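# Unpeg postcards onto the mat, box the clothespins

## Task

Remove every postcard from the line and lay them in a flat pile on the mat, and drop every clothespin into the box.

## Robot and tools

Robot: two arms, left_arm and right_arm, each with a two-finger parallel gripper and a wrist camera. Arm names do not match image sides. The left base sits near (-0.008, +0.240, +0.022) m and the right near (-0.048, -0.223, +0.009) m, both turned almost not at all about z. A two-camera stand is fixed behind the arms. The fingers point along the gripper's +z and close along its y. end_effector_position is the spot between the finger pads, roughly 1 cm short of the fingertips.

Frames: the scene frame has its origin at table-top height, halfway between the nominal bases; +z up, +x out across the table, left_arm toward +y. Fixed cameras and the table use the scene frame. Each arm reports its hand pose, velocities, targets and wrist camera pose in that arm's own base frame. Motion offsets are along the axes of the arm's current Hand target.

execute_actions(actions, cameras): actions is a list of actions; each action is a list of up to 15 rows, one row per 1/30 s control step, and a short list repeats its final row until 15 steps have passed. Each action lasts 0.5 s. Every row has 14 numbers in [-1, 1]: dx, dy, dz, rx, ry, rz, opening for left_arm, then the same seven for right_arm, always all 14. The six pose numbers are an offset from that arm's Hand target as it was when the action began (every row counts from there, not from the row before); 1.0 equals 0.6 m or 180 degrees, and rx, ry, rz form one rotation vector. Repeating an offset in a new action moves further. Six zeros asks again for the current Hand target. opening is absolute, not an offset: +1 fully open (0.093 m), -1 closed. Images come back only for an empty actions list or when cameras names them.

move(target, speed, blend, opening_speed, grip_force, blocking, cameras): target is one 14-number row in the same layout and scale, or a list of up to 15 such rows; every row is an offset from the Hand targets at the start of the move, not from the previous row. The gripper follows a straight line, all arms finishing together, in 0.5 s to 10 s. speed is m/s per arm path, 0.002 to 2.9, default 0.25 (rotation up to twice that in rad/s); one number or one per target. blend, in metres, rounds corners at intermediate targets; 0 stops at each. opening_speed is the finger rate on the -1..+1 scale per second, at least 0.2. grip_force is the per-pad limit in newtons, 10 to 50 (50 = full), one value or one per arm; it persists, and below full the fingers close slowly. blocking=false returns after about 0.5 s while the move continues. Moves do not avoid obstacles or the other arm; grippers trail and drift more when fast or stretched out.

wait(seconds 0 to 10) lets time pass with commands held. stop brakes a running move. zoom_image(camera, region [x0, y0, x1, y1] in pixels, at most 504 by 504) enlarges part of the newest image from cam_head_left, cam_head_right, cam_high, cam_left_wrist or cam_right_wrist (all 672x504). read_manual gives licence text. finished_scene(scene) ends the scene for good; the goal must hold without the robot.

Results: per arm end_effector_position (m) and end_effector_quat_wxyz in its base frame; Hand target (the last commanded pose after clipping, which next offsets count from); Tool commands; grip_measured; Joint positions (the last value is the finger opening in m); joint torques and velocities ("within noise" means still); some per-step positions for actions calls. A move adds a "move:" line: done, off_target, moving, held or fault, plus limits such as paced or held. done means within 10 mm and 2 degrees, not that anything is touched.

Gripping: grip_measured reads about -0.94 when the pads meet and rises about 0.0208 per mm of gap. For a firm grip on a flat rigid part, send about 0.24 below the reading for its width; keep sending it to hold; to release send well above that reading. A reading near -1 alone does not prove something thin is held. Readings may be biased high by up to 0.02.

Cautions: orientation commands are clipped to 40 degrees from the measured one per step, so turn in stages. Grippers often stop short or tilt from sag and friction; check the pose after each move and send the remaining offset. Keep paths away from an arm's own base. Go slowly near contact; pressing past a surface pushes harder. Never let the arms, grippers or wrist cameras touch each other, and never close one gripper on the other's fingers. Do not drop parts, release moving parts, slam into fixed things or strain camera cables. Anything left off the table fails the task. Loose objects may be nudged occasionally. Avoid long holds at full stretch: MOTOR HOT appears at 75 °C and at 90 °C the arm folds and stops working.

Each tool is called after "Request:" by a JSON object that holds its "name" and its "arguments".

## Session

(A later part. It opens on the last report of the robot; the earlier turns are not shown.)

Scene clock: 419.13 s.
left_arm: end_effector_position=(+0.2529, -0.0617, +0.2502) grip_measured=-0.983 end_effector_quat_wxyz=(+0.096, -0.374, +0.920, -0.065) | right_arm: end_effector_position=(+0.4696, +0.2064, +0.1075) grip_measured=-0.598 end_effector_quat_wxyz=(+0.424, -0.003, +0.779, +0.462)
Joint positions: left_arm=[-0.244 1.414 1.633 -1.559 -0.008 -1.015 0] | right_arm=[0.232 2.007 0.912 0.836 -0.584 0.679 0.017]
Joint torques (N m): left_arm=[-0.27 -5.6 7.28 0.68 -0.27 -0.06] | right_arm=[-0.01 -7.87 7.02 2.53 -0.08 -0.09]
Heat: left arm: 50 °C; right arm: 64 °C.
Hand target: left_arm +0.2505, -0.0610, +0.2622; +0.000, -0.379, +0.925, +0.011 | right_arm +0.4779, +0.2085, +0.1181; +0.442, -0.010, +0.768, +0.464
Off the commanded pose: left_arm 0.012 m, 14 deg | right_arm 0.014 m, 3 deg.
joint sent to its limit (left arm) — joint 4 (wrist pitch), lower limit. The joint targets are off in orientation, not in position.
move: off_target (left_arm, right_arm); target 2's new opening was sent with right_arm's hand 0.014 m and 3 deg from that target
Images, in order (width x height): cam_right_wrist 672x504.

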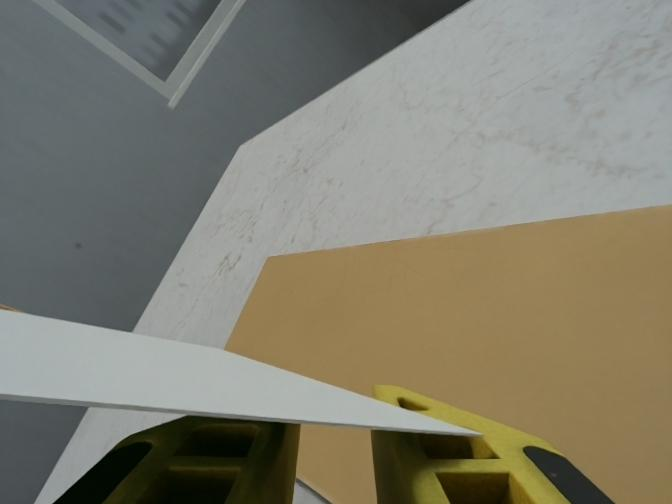

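Request:
{"name": "move", "arguments": {"target": [[0,0,0,0,0,0,-1,0,0,0,0,0,0,0.4],[0,0,0,0,0,0,-1,-0.045,0.005,-0.005,0,0,0,0.4]], "speed": 0.08, "cameras": ["cam_right_wrist"]}}

Scene clock: 429.53 s.
left_arm: end_effector_position=(+0.2529, -0.0617, +0.2502) grip_measured=-0.983 end_effector_quat_wxyz=(+0.096, -0.374, +0.920, -0.065) | right_arm: end_effector_position=(+0.4847, +0.1976, +0.1163) grip_measured=+0.398 end_effector_quat_wxyz=(+0.419, +0.006, +0.783, +0.460)
Joint positions: left_arm=[-0.244 1.414 1.633 -1.559 -0.008 -1.015 0] | right_arm=[0.204 2.007 0.982 0.748 -0.602 0.679 0.064]
Joint torques (N m): left_arm=[-0.27 -5.6 7.27 0.68 -0.27 -0.06] | right_arm=[-0.57 -10.86 7.25 2.3 -0.3 -0.2]
Heat: left arm: 50 °C; right arm: 62 °C.
Hand target: left_arm +0.2505, -0.0610, +0.2622; +0.000, -0.379, +0.925, +0.011 | right_arm +0.4911, +0.1974, +0.1393; +0.442, -0.009, +0.768, +0.464
Off the commanded pose: left_arm 0.012 m, 14 deg | right_arm 0.024 m, 4 deg.
joint sent to its limit (left arm) — joint 4 (wrist pitch), lower limit. The joint targets are off in orientation, not in position.
move: off_target (left_arm, right_arm)
Images, in order (width x height): cam_right_wrist 672x504.

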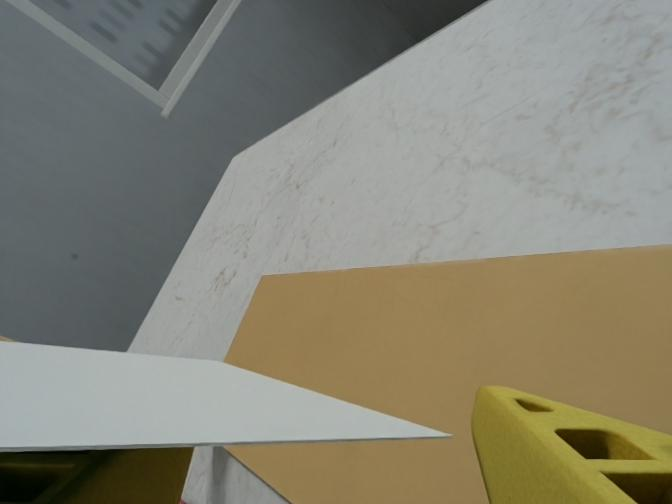

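Request:
{"name": "move", "arguments": {"target": [0,0,0,0,0,0,-1,-0.03,0.035,-0.02,0,0,0,0.4], "speed": 0.08, "cameras": ["cam_right_wrist"]}}

Scene clock: 435.93 s.
left_arm: end_effector_position=(+0.2529, -0.0617, +0.2502) grip_measured=-0.983 end_effector_quat_wxyz=(+0.096, -0.374, +0.920, -0.065) | right_arm: end_effector_position=(+0.4799, +0.1947, +0.1367) grip_measured=+0.398 end_effector_quat_wxyz=(+0.412, +0.009, +0.787, +0.459)
Joint positions: left_arm=[-0.244 1.414 1.633 -1.559 -0.008 -1.015 0] | right_arm=[0.198 1.929 0.992 0.641 -0.609 0.678 0.064]
Joint torques (N m): left_arm=[-0.25 -5.61 7.28 0.68 -0.26 -0.06] | right_arm=[-0.65 -12.01 7.49 2.32 -0.31 -0.21]
Heat: left arm: 50 °C; right arm: 61 °C.
Hand target: left_arm +0.2505, -0.0610, +0.2622; +0.000, -0.379, +0.925, +0.011 | right_arm +0.4851, +0.1936, +0.1685; +0.442, -0.010, +0.768, +0.464
Off the commanded pose: left_arm 0.012 m, 14 deg | right_arm 0.032 m, 5 deg.
joint sent to its limit (left arm) — joint 4 (wrist pitch), lower limit. The joint targets are off in orientation, not in position.
move: off_target (left_arm, right_arm)
Images, in order (width x height): cam_right_wrist 672x504.

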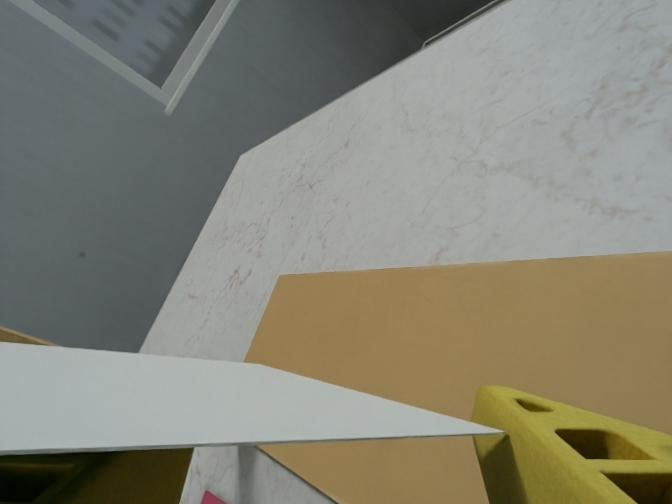

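Request:
{"name": "move", "arguments": {"target": [0,0,0,0,0,0,-1,-0.035,-0.025,-0.03,0,0,0,0.5], "speed": 0.08, "cameras": ["cam_right_wrist","cam_head_left"]}}

Scene clock: 447.93 s.
left_arm: end_effector_position=(+0.2529, -0.0617, +0.2502) grip_measured=-0.983 end_effector_quat_wxyz=(+0.096, -0.374, +0.920, -0.065) | right_arm: end_effector_position=(+0.4877, +0.1643, +0.1424) grip_measured=+0.498 end_effector_quat_wxyz=(+0.412, +0.011, +0.787, +0.460)
Joint positions: left_arm=[-0.244 1.414 1.633 -1.559 -0.008 -1.015 0] | right_arm=[0.116 1.923 1.014 0.597 -0.685 0.652 0.069]
Joint torques (N m): left_arm=[-0.27 -5.6 7.28 0.68 -0.27 -0.06] | right_arm=[-0.55 -12.27 7.79 2.22 -0.35 -0.17]
Heat: left arm: 50 °C; right arm: 61 °C.
Hand target: left_arm +0.2505, -0.0610, +0.2622; +0.000, -0.379, +0.925, +0.011 | right_arm +0.4923, +0.1637, +0.1758; +0.442, -0.010, +0.768, +0.464
Off the commanded pose: left_arm 0.012 m, 14 deg | right_arm 0.034 m, 5 deg.
joint sent to its limit (left arm) — joint 4 (wrist pitch), lower limit. The joint targets are off in orientation, not in position.
move: off_target (left_arm, right_arm)
Images, in order (width x height): cam_head_left 672x504, cam_right_wrist 672x504.

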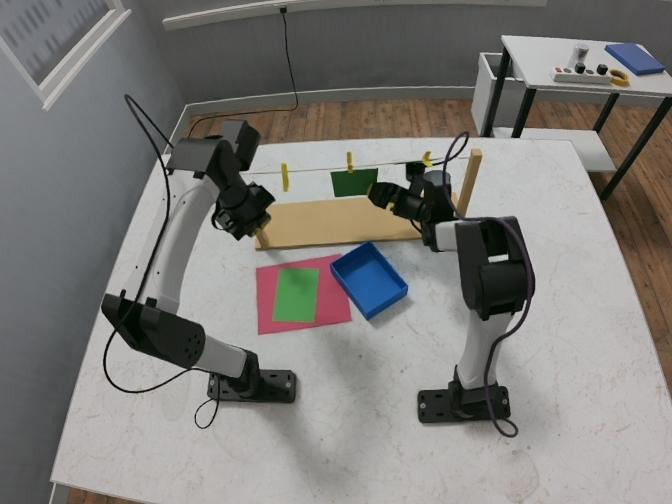

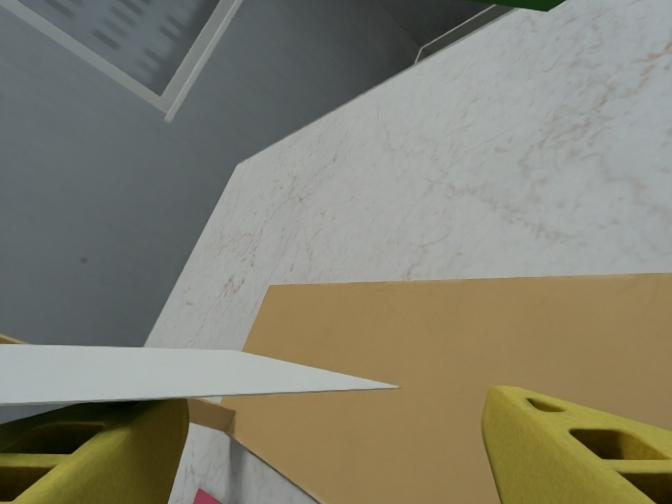

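Request:
{"name": "move", "arguments": {"target": [0,0,0,0,0,0,-1,0.055,0.05,-0.01,0,0,0,0.5], "speed": 0.08, "cameras": ["cam_right_wrist","cam_high"]}}

Scene clock: 454.13 s.
left_arm: end_effector_position=(+0.2529, -0.0617, +0.2502) grip_measured=-0.983 end_effector_quat_wxyz=(+0.096, -0.374, +0.920, -0.065) | right_arm: end_effector_position=(+0.4556, +0.1898, +0.1529) grip_measured=+0.498 end_effector_quat_wxyz=(+0.416, -0.001, +0.783, +0.462)
Joint positions: left_arm=[-0.244 1.414 1.633 -1.559 -0.008 -1.015 0] | right_arm=[0.193 1.818 0.903 0.631 -0.626 0.667 0.069]
Joint torques (N m): left_arm=[-0.27 -5.6 7.28 0.68 -0.27 -0.06] | right_arm=[0.1 -11.26 5.2 2.53 -0.1 -0.06]
Heat: left arm: 51 °C; right arm: 61 °C.
Hand target: left_arm +0.2505, -0.0610, +0.2622; +0.000, -0.379, +0.925, +0.011 | right_arm +0.4553, +0.1896, +0.1751; +0.442, -0.010, +0.768, +0.464
Off the commanded pose: left_arm 0.012 m, 14 deg | right_arm 0.022 m, 4 deg.
joint sent to its limit (left arm) — joint 4 (wrist pitch), lower limit. The joint targets are off in orientation, not in position.
move: off_target (left_arm, right_arm)
Images, in order (width x height): cam_high 672x504, cam_right_wrist 672x504.

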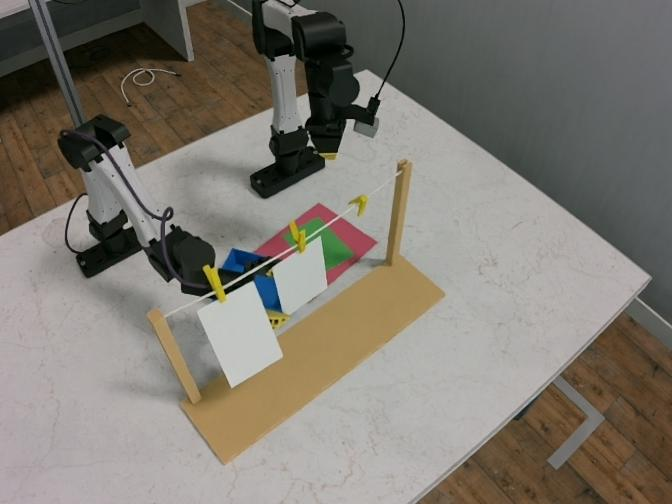

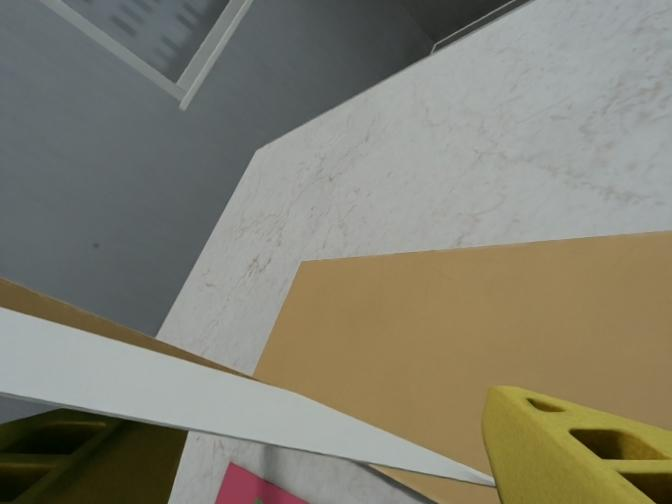

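Request:
{"name": "move", "arguments": {"target": [0,0,0,0,0,0,-1,0.0,0,0.008,0,0,0,-0.7], "opening_speed": 0.8, "cameras": ["cam_right_wrist"]}}

Scene clock: 467.87 s.
left_arm: end_effector_position=(+0.2529, -0.0617, +0.2502) grip_measured=-0.983 end_effector_quat_wxyz=(+0.096, -0.374, +0.920, -0.065) | right_arm: end_effector_position=(+0.4560, +0.1910, +0.1538) grip_measured=-0.697 end_effector_quat_wxyz=(+0.419, +0.000, +0.782, +0.461)
Joint positions: left_arm=[-0.244 1.414 1.633 -1.559 -0.008 -1.015 0] | right_arm=[0.198 1.818 0.903 0.637 -0.618 0.669 0.012]
Joint torques (N m): left_arm=[-0.27 -5.61 7.28 0.68 -0.27 -0.05] | right_arm=[0.21 -10.04 6.34 2.44 -0.05 -0.06]
Heat: left arm: 51 °C; right arm: 60 °C.
Hand target: left_arm +0.2505, -0.0610, +0.2622; +0.000, -0.379, +0.925, +0.011 | right_arm +0.4586, +0.1929, +0.1743; +0.442, -0.009, +0.768, +0.464
Off the commanded pose: left_arm 0.012 m, 14 deg | right_arm 0.021 m, 3 deg.
joint sent to its limit (left arm) — joint 4 (wrist pitch), lower limit. The joint targets are off in orientation, not in position.
move: off_target (left_arm, right_arm)
Images, in order (width x height): cam_right_wrist 672x504.

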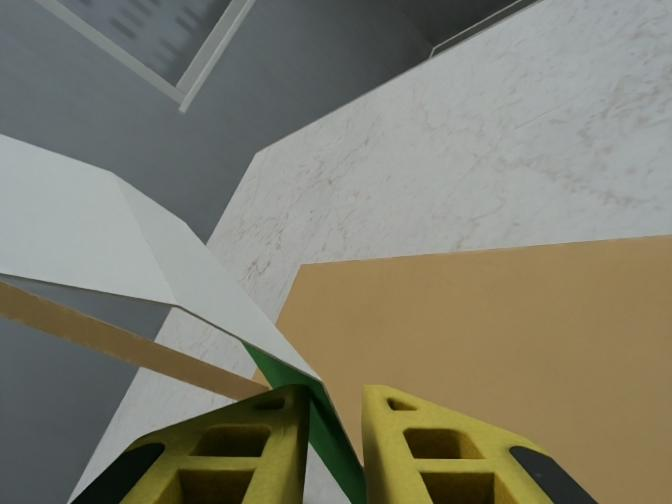

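Request:
{"name": "move", "arguments": {"target": [0,0,0,0,0,0,-1,0,0,0,0,0,0,-1], "opening_speed": 0.7, "cameras": ["cam_right_wrist","cam_head_left"]}}

Request:
{"name": "move", "arguments": {"target": [0,0,0,0,0,0,-1,0.055,0.011,-0.035,0,0,0,-1], "speed": 0.06, "cameras": ["cam_right_wrist","cam_head_left","cam_high"]}}

Scene clock: 476.37 s.
left_arm: end_effector_position=(+0.2529, -0.0617, +0.2502) grip_measured=-0.983 end_effector_quat_wxyz=(+0.096, -0.374, +0.920, -0.065) | right_arm: end_effector_position=(+0.4569, +0.1909, +0.1561) grip_measured=-0.989 end_effector_quat_wxyz=(+0.423, -0.001, +0.779, +0.462)
Joint positions: left_arm=[-0.244 1.414 1.633 -1.559 -0.008 -1.015 0] | right_arm=[0.198 1.818 0.903 0.649 -0.616 0.671 0]
Joint torques (N m): left_arm=[-0.27 -5.6 7.28 0.68 -0.27 -0.06] | right_arm=[0.32 -10 6.37 2.34 -0.07 -0.08]
Heat: left arm: 51 °C; right arm: 60 °C.
Hand target: left_arm +0.2505, -0.0610, +0.2622; +0.000, -0.379, +0.925, +0.011 | right_arm +0.4586, +0.1930, +0.1743; +0.442, -0.010, +0.768, +0.464
Off the commanded pose: left_arm 0.012 m, 14 deg | right_arm 0.018 m, 3 deg.
joint sent to its limit (left arm) — joint 4 (wrist pitch), lower limit. The joint targets are off in orientation, not in position.
move: off_target (left_arm, right_arm)
Images, in order (width x height): cam_head_left 672x504, cam_right_wrist 672x504.

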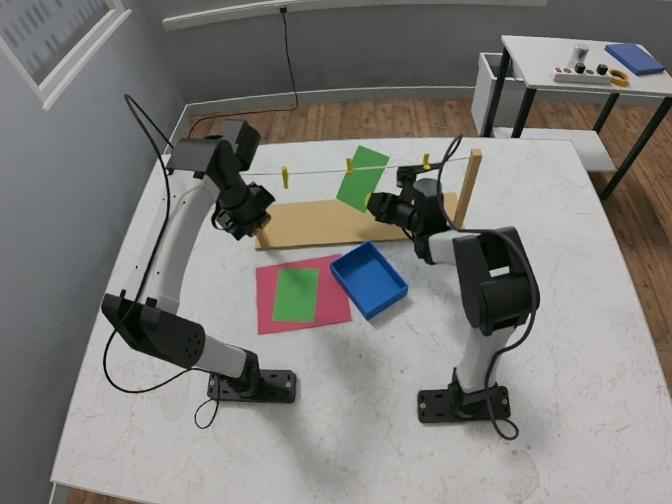

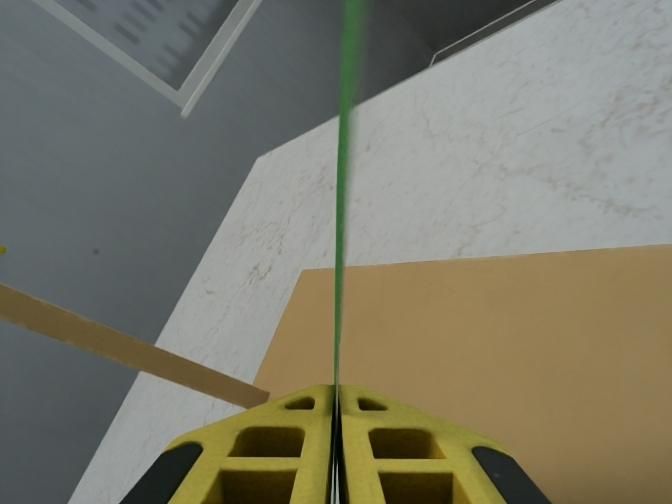

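Scene clock: 477.63 s.
left_arm: end_effector_position=(+0.2529, -0.0617, +0.2502) grip_measured=-0.983 end_effector_quat_wxyz=(+0.096, -0.374, +0.920, -0.065) | right_arm: end_effector_position=(+0.4217, +0.1935, +0.1393) grip_measured=-0.989 end_effector_quat_wxyz=(+0.417, +0.000, +0.784, +0.460)
Joint positions: left_arm=[-0.244 1.414 1.633 -1.559 -0.008 -1.015 0] | right_arm=[0.227 1.751 0.743 0.731 -0.589 0.677 0]
Joint torques (N m): left_arm=[-0.25 -5.61 7.28 0.68 -0.27 -0.06] | right_arm=[0.28 -10.17 4.96 2.55 -0.05 -0.07]
Heat: left arm: 51 °C; right arm: 60 °C.
Hand target: left_arm +0.2505, -0.0610, +0.2622; +0.000, -0.379, +0.925, +0.011 | right_arm +0.4216, +0.1946, +0.1600; +0.442, -0.009, +0.768, +0.464
Off the commanded pose: left_arm 0.012 m, 14 deg | right_arm 0.021 m, 4 deg.
joint sent to its limit (left arm) — joint 4 (wrist pitch), lower limit. The joint targets are off in orientation, not in position.
move: off_target (left_arm, right_arm)
Images, in order (width x height): cam_head_left 672x504, cam_high 672x504, cam_right_wrist 672x504.

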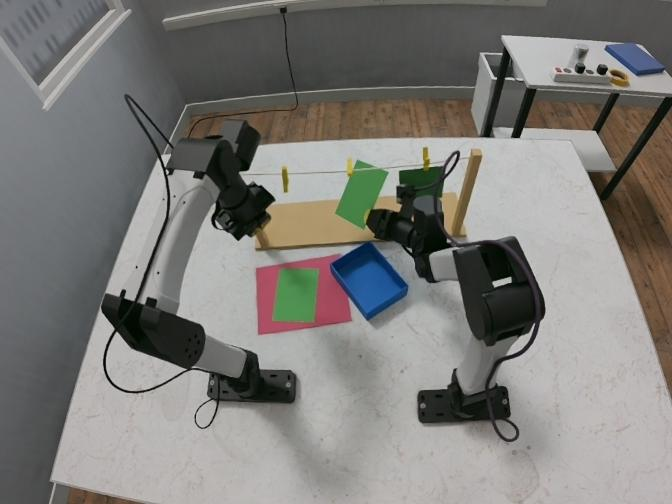

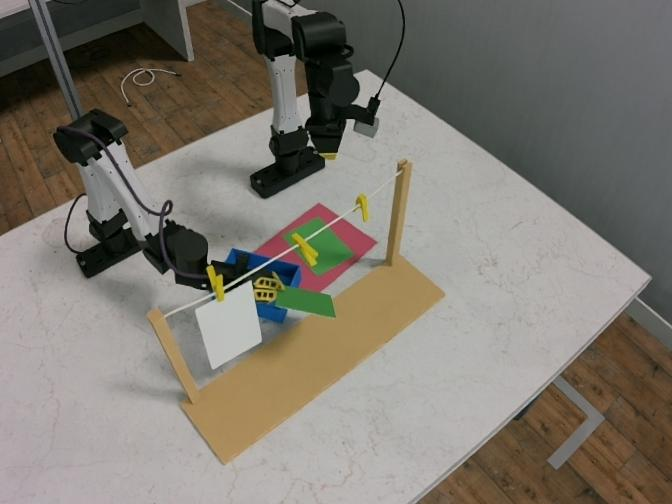

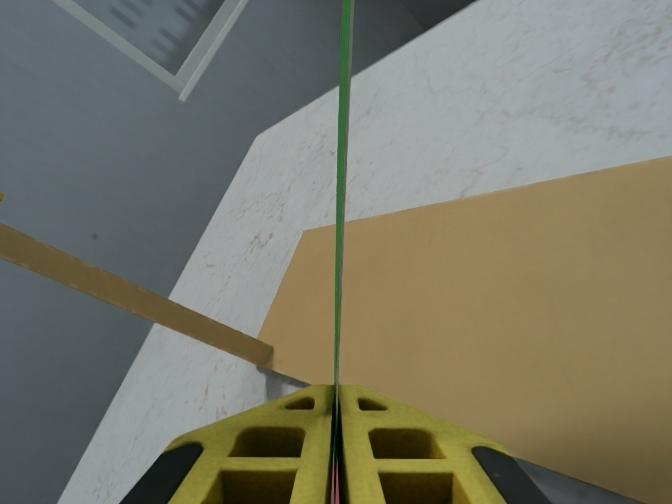

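Request:
{"name": "move", "arguments": {"target": [[0,0,0,0,0,0,-1,0.1615,0.1695,-0.0483,-0.0236,0.1497,0.204,-1],[0,0,0,0,0,0,-1,0.359,0.32,-0.0097,-0.0236,0.1497,0.204,-1]], "speed": 0.15, "blend": [0.03,0], "cameras": ["cam_head_left","cam_high","cam_left_wrist"]}}

Scene clock: 503.03 s.
left_arm: end_effector_position=(+0.2529, -0.0617, +0.2502) grip_measured=-0.983 end_effector_quat_wxyz=(+0.096, -0.374, +0.920, -0.065) | right_arm: end_effector_position=(+0.2018, +0.3816, +0.1434) grip_measured=-0.989 end_effector_quat_wxyz=(+0.079, +0.108, +0.801, +0.583)
Joint positions: left_arm=[-0.244 1.414 1.633 -1.559 -0.008 -1.015 0] | right_arm=[0.959 1.536 0.618 0.588 -0.327 1.46 0]
Joint torques (N m): left_arm=[-0.25 -5.61 7.28 0.68 -0.26 -0.05] | right_arm=[0.1 -4.82 6.12 2.56 0.05 -0.05]
Heat: left arm: 51 °C; right arm: 61 °C.
Hand target: left_arm +0.2505, -0.0610, +0.2622; +0.000, -0.379, +0.925, +0.011 | right_arm +0.2050, +0.3849, +0.1481; +0.086, +0.109, +0.795, +0.591
Off the commanded pose: left_arm 0.012 m, 14 deg | right_arm 0.007 m, 1 deg.
joint sent to its limit (left arm) — joint 4 (wrist pitch), lower limit. The joint targets are off in orientation, not in position.
move: off_target (left_arm)
Images, in order (width x height): cam_head_left 672x504, cam_high 672x504, cam_left_wrist 672x504.

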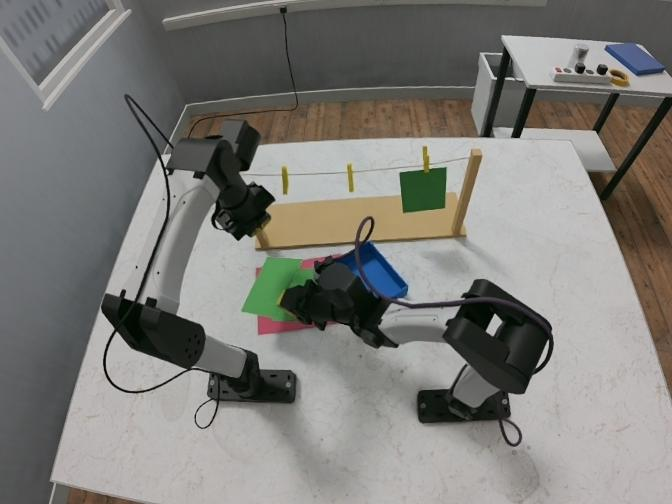

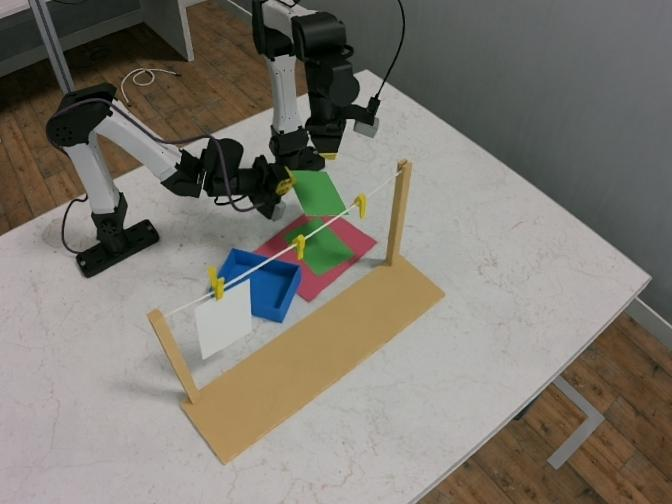

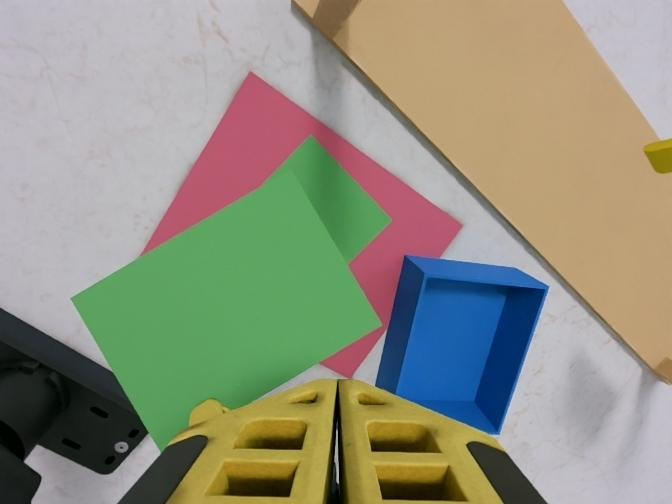

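Request:
{"name": "move", "arguments": {"target": [0,0,0,0,0,0,-1,-0.074,-0.062,-0.044,0.0569,0.078,-0.0287,-1], "speed": 0.12, "cameras": ["cam_head_left","cam_high","cam_left_wrist"]}}

Scene clock: 534.07 s.
left_arm: end_effector_position=(+0.2529, -0.0617, +0.2502) grip_measured=-0.983 end_effector_quat_wxyz=(+0.096, -0.374, +0.920, -0.065) | right_arm: end_effector_position=(+0.2313, +0.3333, +0.1115) grip_measured=-0.989 end_effector_quat_wxyz=(-0.003, +0.017, +0.858, +0.513)
Joint positions: left_arm=[-0.244 1.414 1.633 -1.559 -0.008 -1.015 0] | right_arm=[0.679 1.598 0.777 0.121 -0.746 1.078 0]
Joint torques (N m): left_arm=[-0.25 -5.61 7.28 0.68 -0.26 -0.05] | right_arm=[-0.49 -5.37 7.92 1.89 -0.49 -0.22]
Heat: left arm: 52 °C; right arm: 59 °C.
Hand target: left_arm +0.2505, -0.0610, +0.2622; +0.000, -0.379, +0.925, +0.011 | right_arm +0.2380, +0.3381, +0.1205; +0.005, +0.007, +0.853, +0.522
Off the commanded pose: left_arm 0.012 m, 14 deg | right_arm 0.012 m, 2 deg.
joint sent to its limit (left arm) — joint 4 (wrist pitch), lower limit. The joint targets are off in orientation, not in position.
move: off_target (left_arm, right_arm)
Images, in order (width x height): cam_head_left 672x504, cam_high 672x504, cam_left_wrist 672x504.

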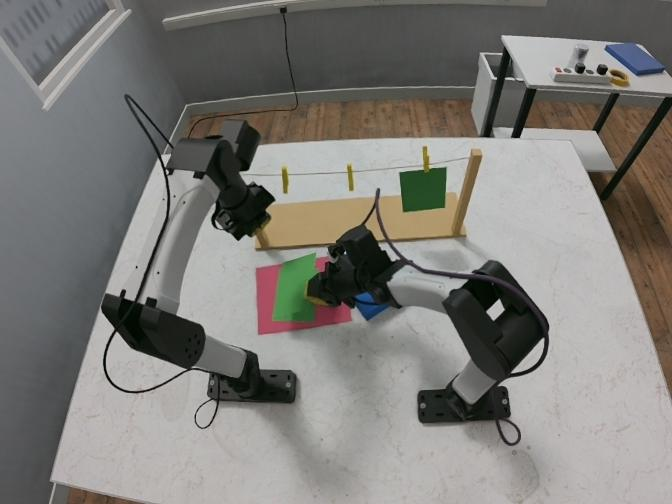

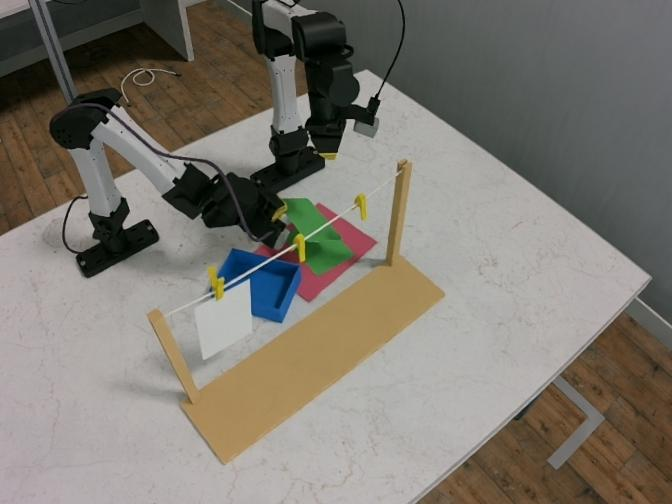

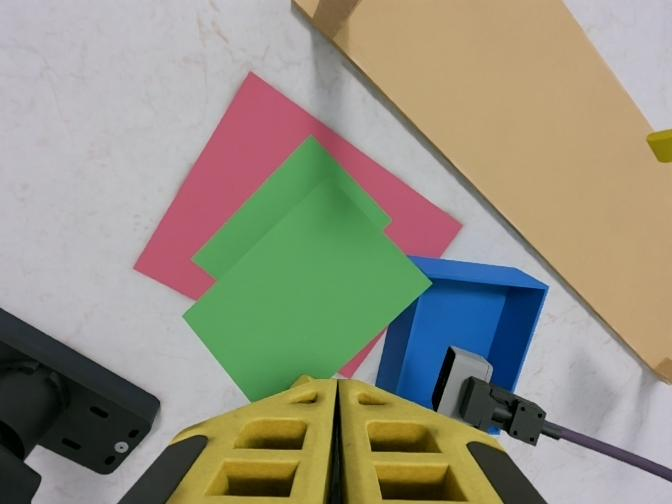

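Request:
{"name": "move", "arguments": {"target": [0,0,0,0,0,0,-1,0,-0.079,0.04,0,0,0,-1], "speed": 0.1, "cameras": ["cam_high","cam_left_wrist"]}}

Scene clock: 541.43 s.
left_arm: end_effector_position=(+0.2529, -0.0617, +0.2502) grip_measured=-0.983 end_effector_quat_wxyz=(+0.096, -0.374, +0.920, -0.065) | right_arm: end_effector_position=(+0.2360, +0.3373, +0.0664) grip_measured=-0.989 end_effector_quat_wxyz=(+0.001, +0.012, +0.856, +0.516)
Joint positions: left_arm=[-0.244 1.414 1.633 -1.559 -0.008 -1.015 0] | right_arm=[0.679 1.752 0.711 0.351 -0.747 1.072 0]
Joint torques (N m): left_arm=[-0.27 -5.61 7.28 0.68 -0.27 -0.05] | right_arm=[-0.51 -6 4.7 2.07 -0.48 -0.14]
Heat: left arm: 52 °C; right arm: 58 °C.
Hand target: left_arm +0.2505, -0.0610, +0.2622; +0.000, -0.379, +0.925, +0.011 | right_arm +0.2381, +0.3380, +0.0674; +0.005, +0.007, +0.853, +0.522
Off the commanded pose: left_arm 0.012 m, 14 deg | right_arm 0.002 m, 1 deg.
joint sent to its limit (left arm) — joint 4 (wrist pitch), lower limit. The joint targets are off in orientation, not in position.
move: off_target (left_arm)
Images, in order (width x height): cam_high 672x504, cam_left_wrist 672x504.

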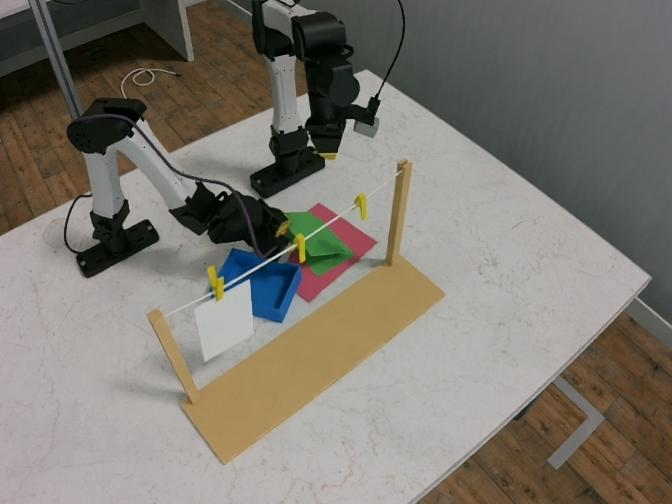

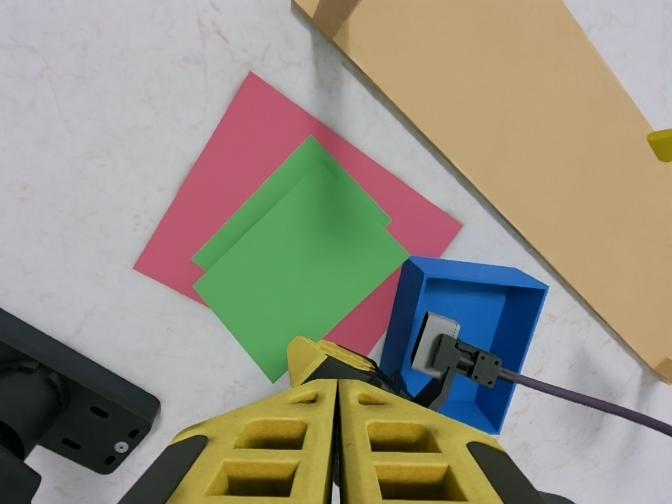

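Request:
{"name": "move", "arguments": {"target": [[0.01,-0.01,0.36,0,0,0,-1,-0.033,-0.011,0.024,0,0,0,-1],[0.01,-0.01,0.452,0,0,0,-1,-0.033,-0.011,0.024,0,0,0,-1]], "speed": [0.2,0.06], "cameras": ["cam_left_wrist","cam_head_left"]}}

Scene clock: 551.00 s.
left_arm: end_effector_position=(+0.2441, -0.0639, +0.0041) grip_measured=-0.983 end_effector_quat_wxyz=(-0.009, -0.378, +0.926, +0.012) | right_arm: end_effector_position=(+0.2514, +0.3440, +0.0510) grip_measured=-0.989 end_effector_quat_wxyz=(-0.002, +0.014, +0.857, +0.515)
Joint positions: left_arm=[-0.261 1.659 0.877 -0.818 -0.008 -1.037 0] | right_arm=[0.664 1.853 0.765 0.383 -0.759 1.062 0]
Joint torques (N m): left_arm=[0.09 -3.56 2.47 1.06 -0.26 -0.03] | right_arm=[-0.61 -6.12 6.37 1.96 -0.49 -0.18]
Heat: left arm: 51 °C; right arm: 58 °C.
Hand target: left_arm +0.2481, -0.0638, -0.0091; +0.000, -0.379, +0.925, +0.011 | right_arm +0.2580, +0.3475, +0.0549; +0.005, +0.007, +0.853, +0.522
Off the commanded pose: left_arm 0.014 m, 1 deg | right_arm 0.008 m, 2 deg.
move: off_target (left_arm)
Images, in order (width x height): cam_head_left 672x504, cam_left_wrist 672x504.

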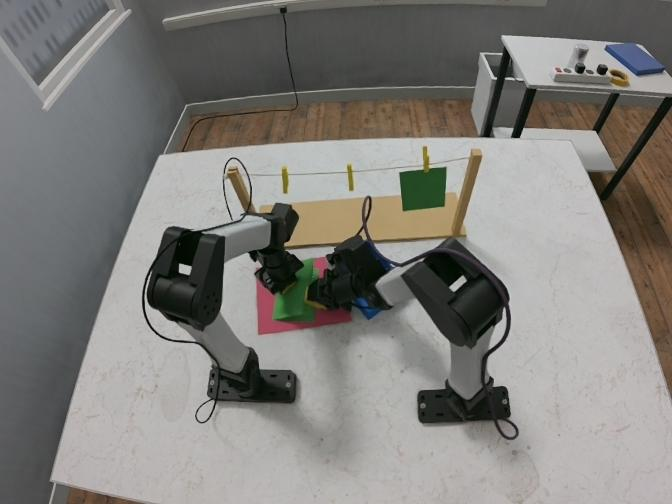

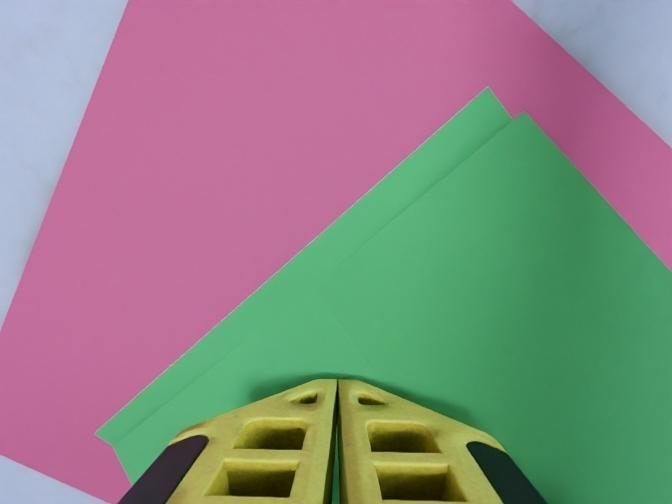

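Request:
{"name": "move", "arguments": {"target": [[0,0,0.01,0,0,0,-1,0,0,0,0,0,0,-1],[0,0,0.01,0,0,0,-1,0,0,0,0,0,0,-0.4],[0,0,0.01,0,0,0,-1,0,0,-0.19,0,0,0,-0.4]], "speed": 0.06, "cameras": ["cam_left_wrist","cam_head_left"]}}

Scene clock: 559.73 s.
left_arm: end_effector_position=(+0.2480, -0.0651, -0.0087) grip_measured=-0.983 end_effector_quat_wxyz=(-0.003, -0.378, +0.926, +0.007) | right_arm: end_effector_position=(+0.2505, +0.2444, +0.0907) grip_measured=-0.401 end_effector_quat_wxyz=(-0.015, +0.023, +0.860, +0.510)
Joint positions: left_arm=[-0.262 1.689 0.851 -0.746 -0.008 -1.037 0] | right_arm=[0.367 1.576 0.727 -0.142 -0.962 0.729 0.026]
Joint torques (N m): left_arm=[0.2 -4.68 3.43 0.64 -0.27 -0.03] | right_arm=[-0.58 -8.03 6.61 1.39 -0.72 -0.24]
Heat: left arm: 49 °C; right arm: 57 °C.
Hand target: left_arm +0.2480, -0.0637, -0.0151; +0.000, -0.379, +0.925, +0.011 | right_arm +0.2562, +0.2459, +0.1067; +0.005, +0.007, +0.853, +0.522
Off the commanded pose: left_arm 0.007 m, 1 deg | right_arm 0.017 m, 3 deg.
move: off_target (right_arm)
Images, in order (width x height): cam_head_left 672x504, cam_left_wrist 672x504.

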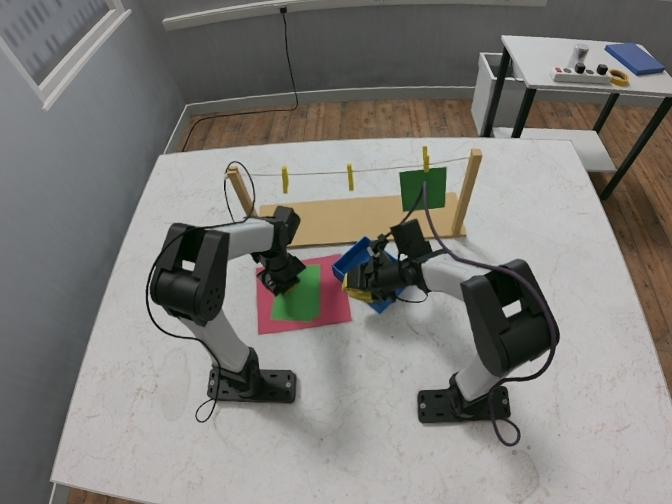

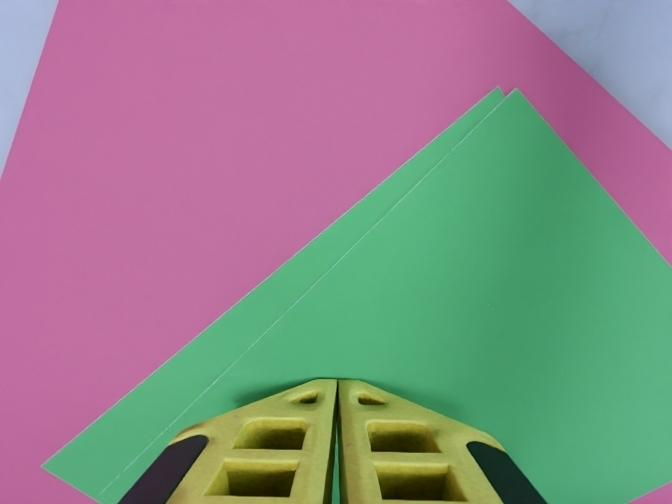

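Request:
{"name": "move", "arguments": {"target": [[0,0,-0.2,0,0,0,-1,0.0,0.12,-0.08,0.1,-0.05,-0.03,0.3],[0,0,-0.46,0,0,0,-1,-0.141,0.075,-0.11,0.634,-0.305,-0.184,0.4]], "speed": 0.2, "blend": [0.03,0], "cameras": ["all"]}}

Scene clock: 595.50 s.
left_arm: end_effector_position=(+0.2509, -0.0688, +0.2088) grip_measured=-0.983 end_effector_quat_wxyz=(+0.030, -0.377, +0.925, -0.018) | right_arm: end_effector_position=(+0.3129, +0.2143, +0.1706) grip_measured=+0.298 end_effector_quat_wxyz=(+0.357, -0.002, +0.906, -0.228)
Joint positions: left_arm=[-0.273 1.504 1.56 -1.559 -0.008 -1.047 0] | right_arm=[0.948 1.849 1.549 -1.203 0.873 0.912 0.06]
Joint torques (N m): left_arm=[-0.27 -6.68 7.39 0.34 -0.26 -0.06] | right_arm=[-0.2 -8.32 5.37 0.48 0.55 -0.05]
Heat: left arm: 47 °C; right arm: 53 °C.
Hand target: left_arm +0.2501, -0.0686, +0.2215; +0.000, -0.379, +0.925, +0.011 (not the last commanded pose) | right_arm +0.3130, +0.2143, +0.1721; +0.358, -0.001, +0.906, -0.225 (not the last commanded pose)
Tool commands: left_gripper/opening=-1.0 right_gripper/opening=+0.3
Off the commanded pose: left_arm 0.052 m, 5 deg | right_arm 0.029 m, 33 deg.
joint sent to its limit (left arm) — joint 4 (wrist pitch), lower limit.
move: held (right_arm; a check stopped the path), off_target (left_arm; braked when a check withheld steps of right_arm); path passed 1 of 2 targets; target 2's new opening was not sent; limits=held
pose unreachable (right arm): on one or more control steps of this call, first in action 0 (counted from 0), this arm could not follow its commanded pose, so it was not sent that pose on those steps. It may still have moved: this result reports where it is.
cause: moving toward the commanded pose would bring a part of the arm too close to another arm (this arm's wrist (the part past joint 4) and the left arm's fingers, along the way the arms are being sent, or toward where that arm still pushes).

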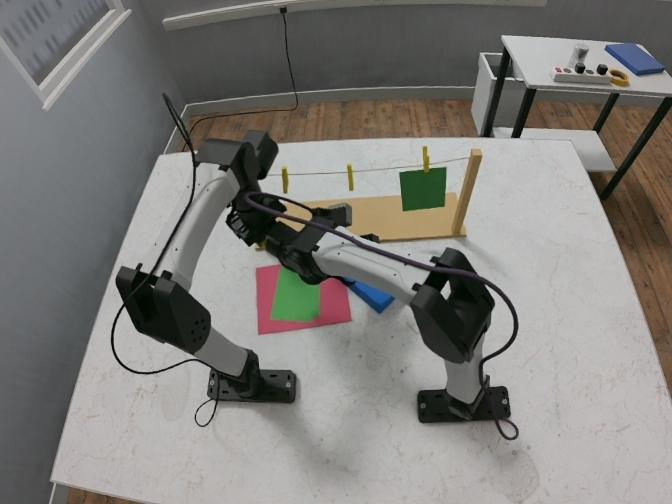

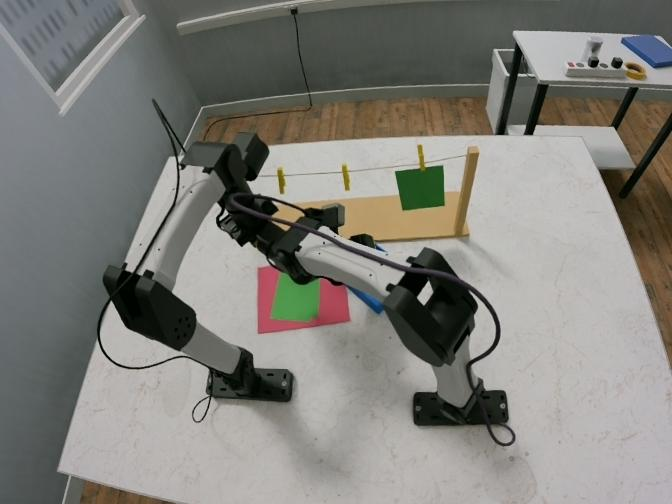

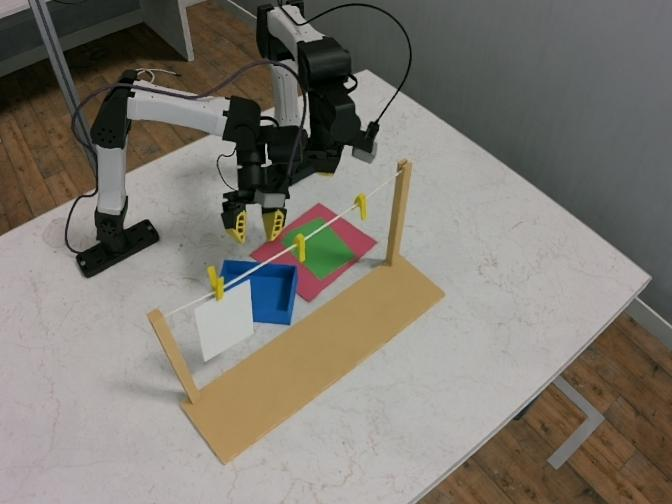

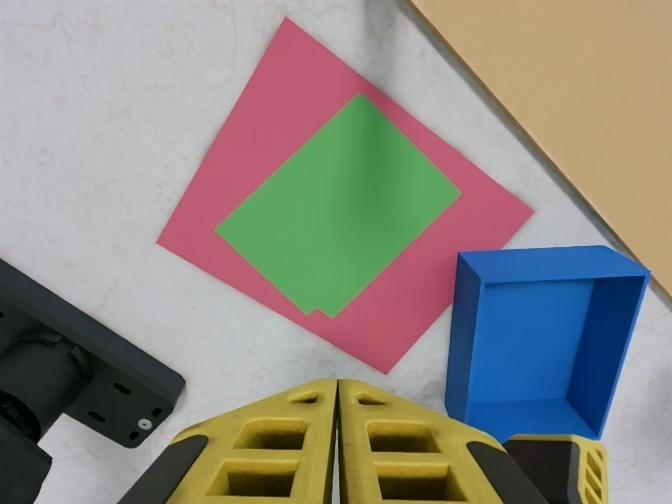

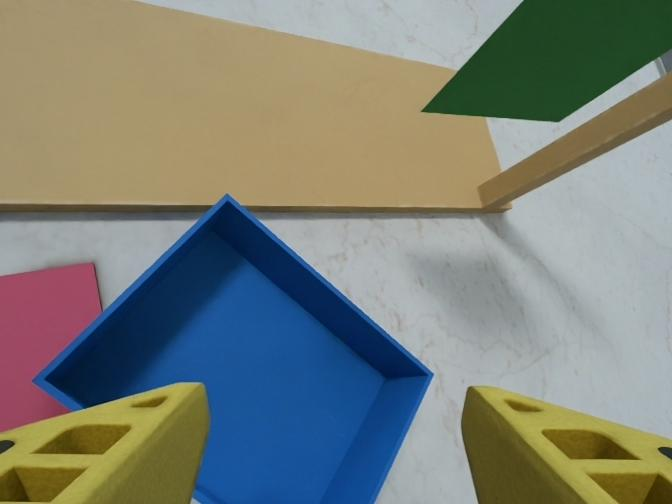

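Request:
{"name": "move", "arguments": {"target": [-0.2,0.2,-0.05,0,0,0,-1,0,0,0,0,0,0,0.5], "speed": 0.25}}

Request:
{"name": "move", "arguments": {"target": [0,0,0,0,0,0,-1,-0.098,-0.066,0.102,0.1623,-0.0795,-0.0368,0.5], "speed": 0.15, "cameras": ["cam_head_left","cam_right_wrist"]}}

Scene clock: 615.07 s.
left_arm: end_effector_position=(+0.2505, +0.0985, +0.2491) grip_measured=-0.983 end_effector_quat_wxyz=(+0.110, -0.381, +0.918, +0.003) | right_arm: end_effector_position=(+0.3129, +0.2143, +0.1706) grip_measured=+0.498 end_effector_quat_wxyz=(+0.357, -0.002, +0.906, -0.228)
Joint positions: left_arm=[0.368 1.455 1.665 -1.562 -0.011 -0.417 0] | right_arm=[0.948 1.849 1.549 -1.203 0.873 0.912 0.069]
Joint torques (N m): left_arm=[0.14 -3.97 7.27 0.71 -0.25 0.08] | right_arm=[-0.18 -8.35 5.37 0.48 0.55 -0.05]
Heat: left arm: 49 °C; right arm: 50 °C.
Hand target: left_arm +0.2516, +0.1004, +0.2551; +0.000, -0.379, +0.925, +0.011 | right_arm +0.3130, +0.2143, +0.1721; +0.358, -0.001, +0.906, -0.225
Off the commanded pose: left_arm 0.006 m, 13 deg | right_arm 0.001 m, 0 deg.
joint sent to its limit (left arm) — joint 4 (wrist pitch), lower limit. The joint targets are off in orientation, not in position.
move: off_target (left_arm)

Scene clock: 617.97 s.
left_arm: end_effector_position=(+0.2505, +0.0985, +0.2491) grip_measured=-0.983 end_effector_quat_wxyz=(+0.110, -0.380, +0.918, +0.003) | right_arm: end_effector_position=(+0.3858, +0.1618, +0.1827) grip_measured=+0.498 end_effector_quat_wxyz=(+0.434, +0.002, +0.772, -0.465)
Joint positions: left_arm=[0.368 1.455 1.665 -1.562 -0.011 -0.416 0] | right_arm=[0.803 2.153 1.724 -1.409 1.37 1.027 0.069]
Joint torques (N m): left_arm=[0.13 -3.96 7.25 0.71 -0.25 0.09] | right_arm=[-0.46 -8.81 7.04 -0.2 0.86 0.06]
Heat: left arm: 50 °C; right arm: 49 °C.
Hand target: left_arm +0.2516, +0.1004, +0.2551; +0.000, -0.379, +0.925, +0.011 | right_arm +0.3901, +0.1633, +0.1871; +0.442, +0.010, +0.768, -0.464
Off the commanded pose: left_arm 0.006 m, 13 deg | right_arm 0.006 m, 1 deg.
joint sent to its limit (left arm) — joint 4 (wrist pitch), lower limit. The joint targets are off in orientation, not in position.
move: off_target (left_arm)
Images, in order (width x height): cam_head_left 672x504, cam_right_wrist 672x504.

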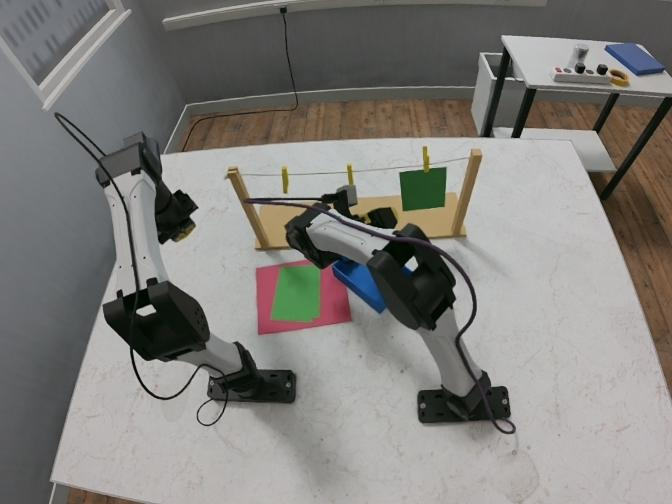

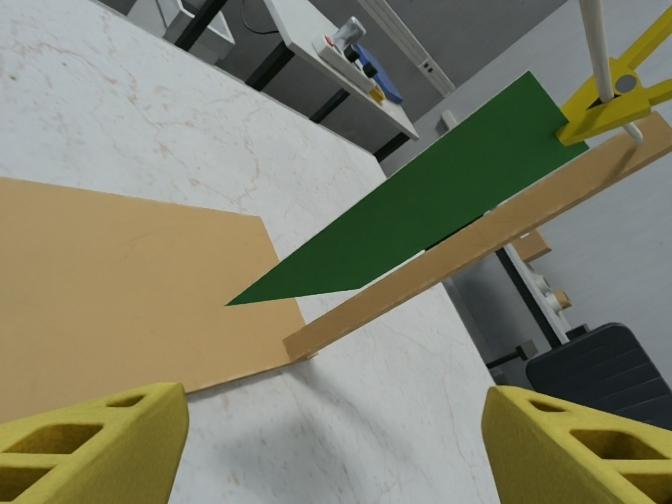

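Request:
{"name": "move", "arguments": {"target": [0,0,0,0,0,0,-1,0,0.006,0.16,0,0,0,0.5], "speed": 0.1, "cameras": ["cam_right_wrist"]}}

Scene clock: 625.13 s.
left_arm: end_effector_position=(+0.2505, +0.0985, +0.2491) grip_measured=-0.983 end_effector_quat_wxyz=(+0.110, -0.380, +0.918, +0.003) | right_arm: end_effector_position=(+0.4559, +0.0975, +0.1481) grip_measured=+0.498 end_effector_quat_wxyz=(+0.422, -0.007, +0.770, -0.478)
Joint positions: left_arm=[0.368 1.455 1.665 -1.562 -0.011 -0.416 0] | right_arm=[0.568 2.029 1.315 -0.145 1.322 -0.014 0.069]
Joint torques (N m): left_arm=[0.14 -3.97 7.28 0.71 -0.25 0.09] | right_arm=[-0.39 -13.55 5.15 1.61 0.45 -0.05]
Heat: left arm: 51 °C; right arm: 50 °C.
Hand target: left_arm +0.2516, +0.1004, +0.2551; +0.000, -0.379, +0.925, +0.011 | right_arm +0.4559, +0.0962, +0.1674; +0.442, +0.010, +0.768, -0.464
Off the commanded pose: left_arm 0.006 m, 13 deg | right_arm 0.019 m, 3 deg.
joint sent to its limit (left arm) — joint 4 (wrist pitch), lower limit. The joint targets are off in orientation, not in position.
move: off_target (left_arm, right_arm)
Images, in order (width x height): cam_right_wrist 672x504.

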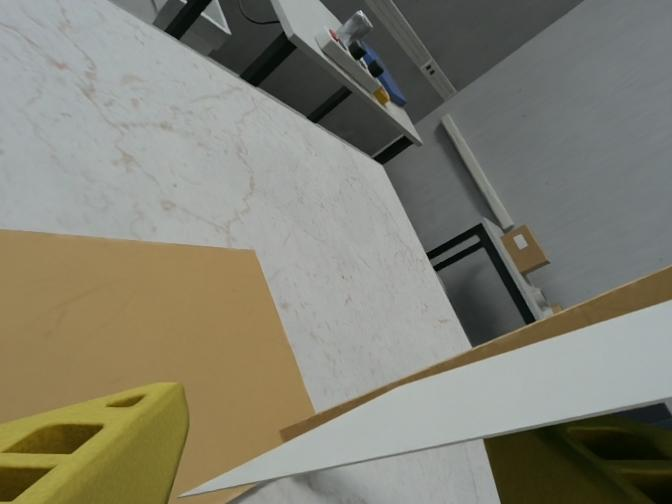

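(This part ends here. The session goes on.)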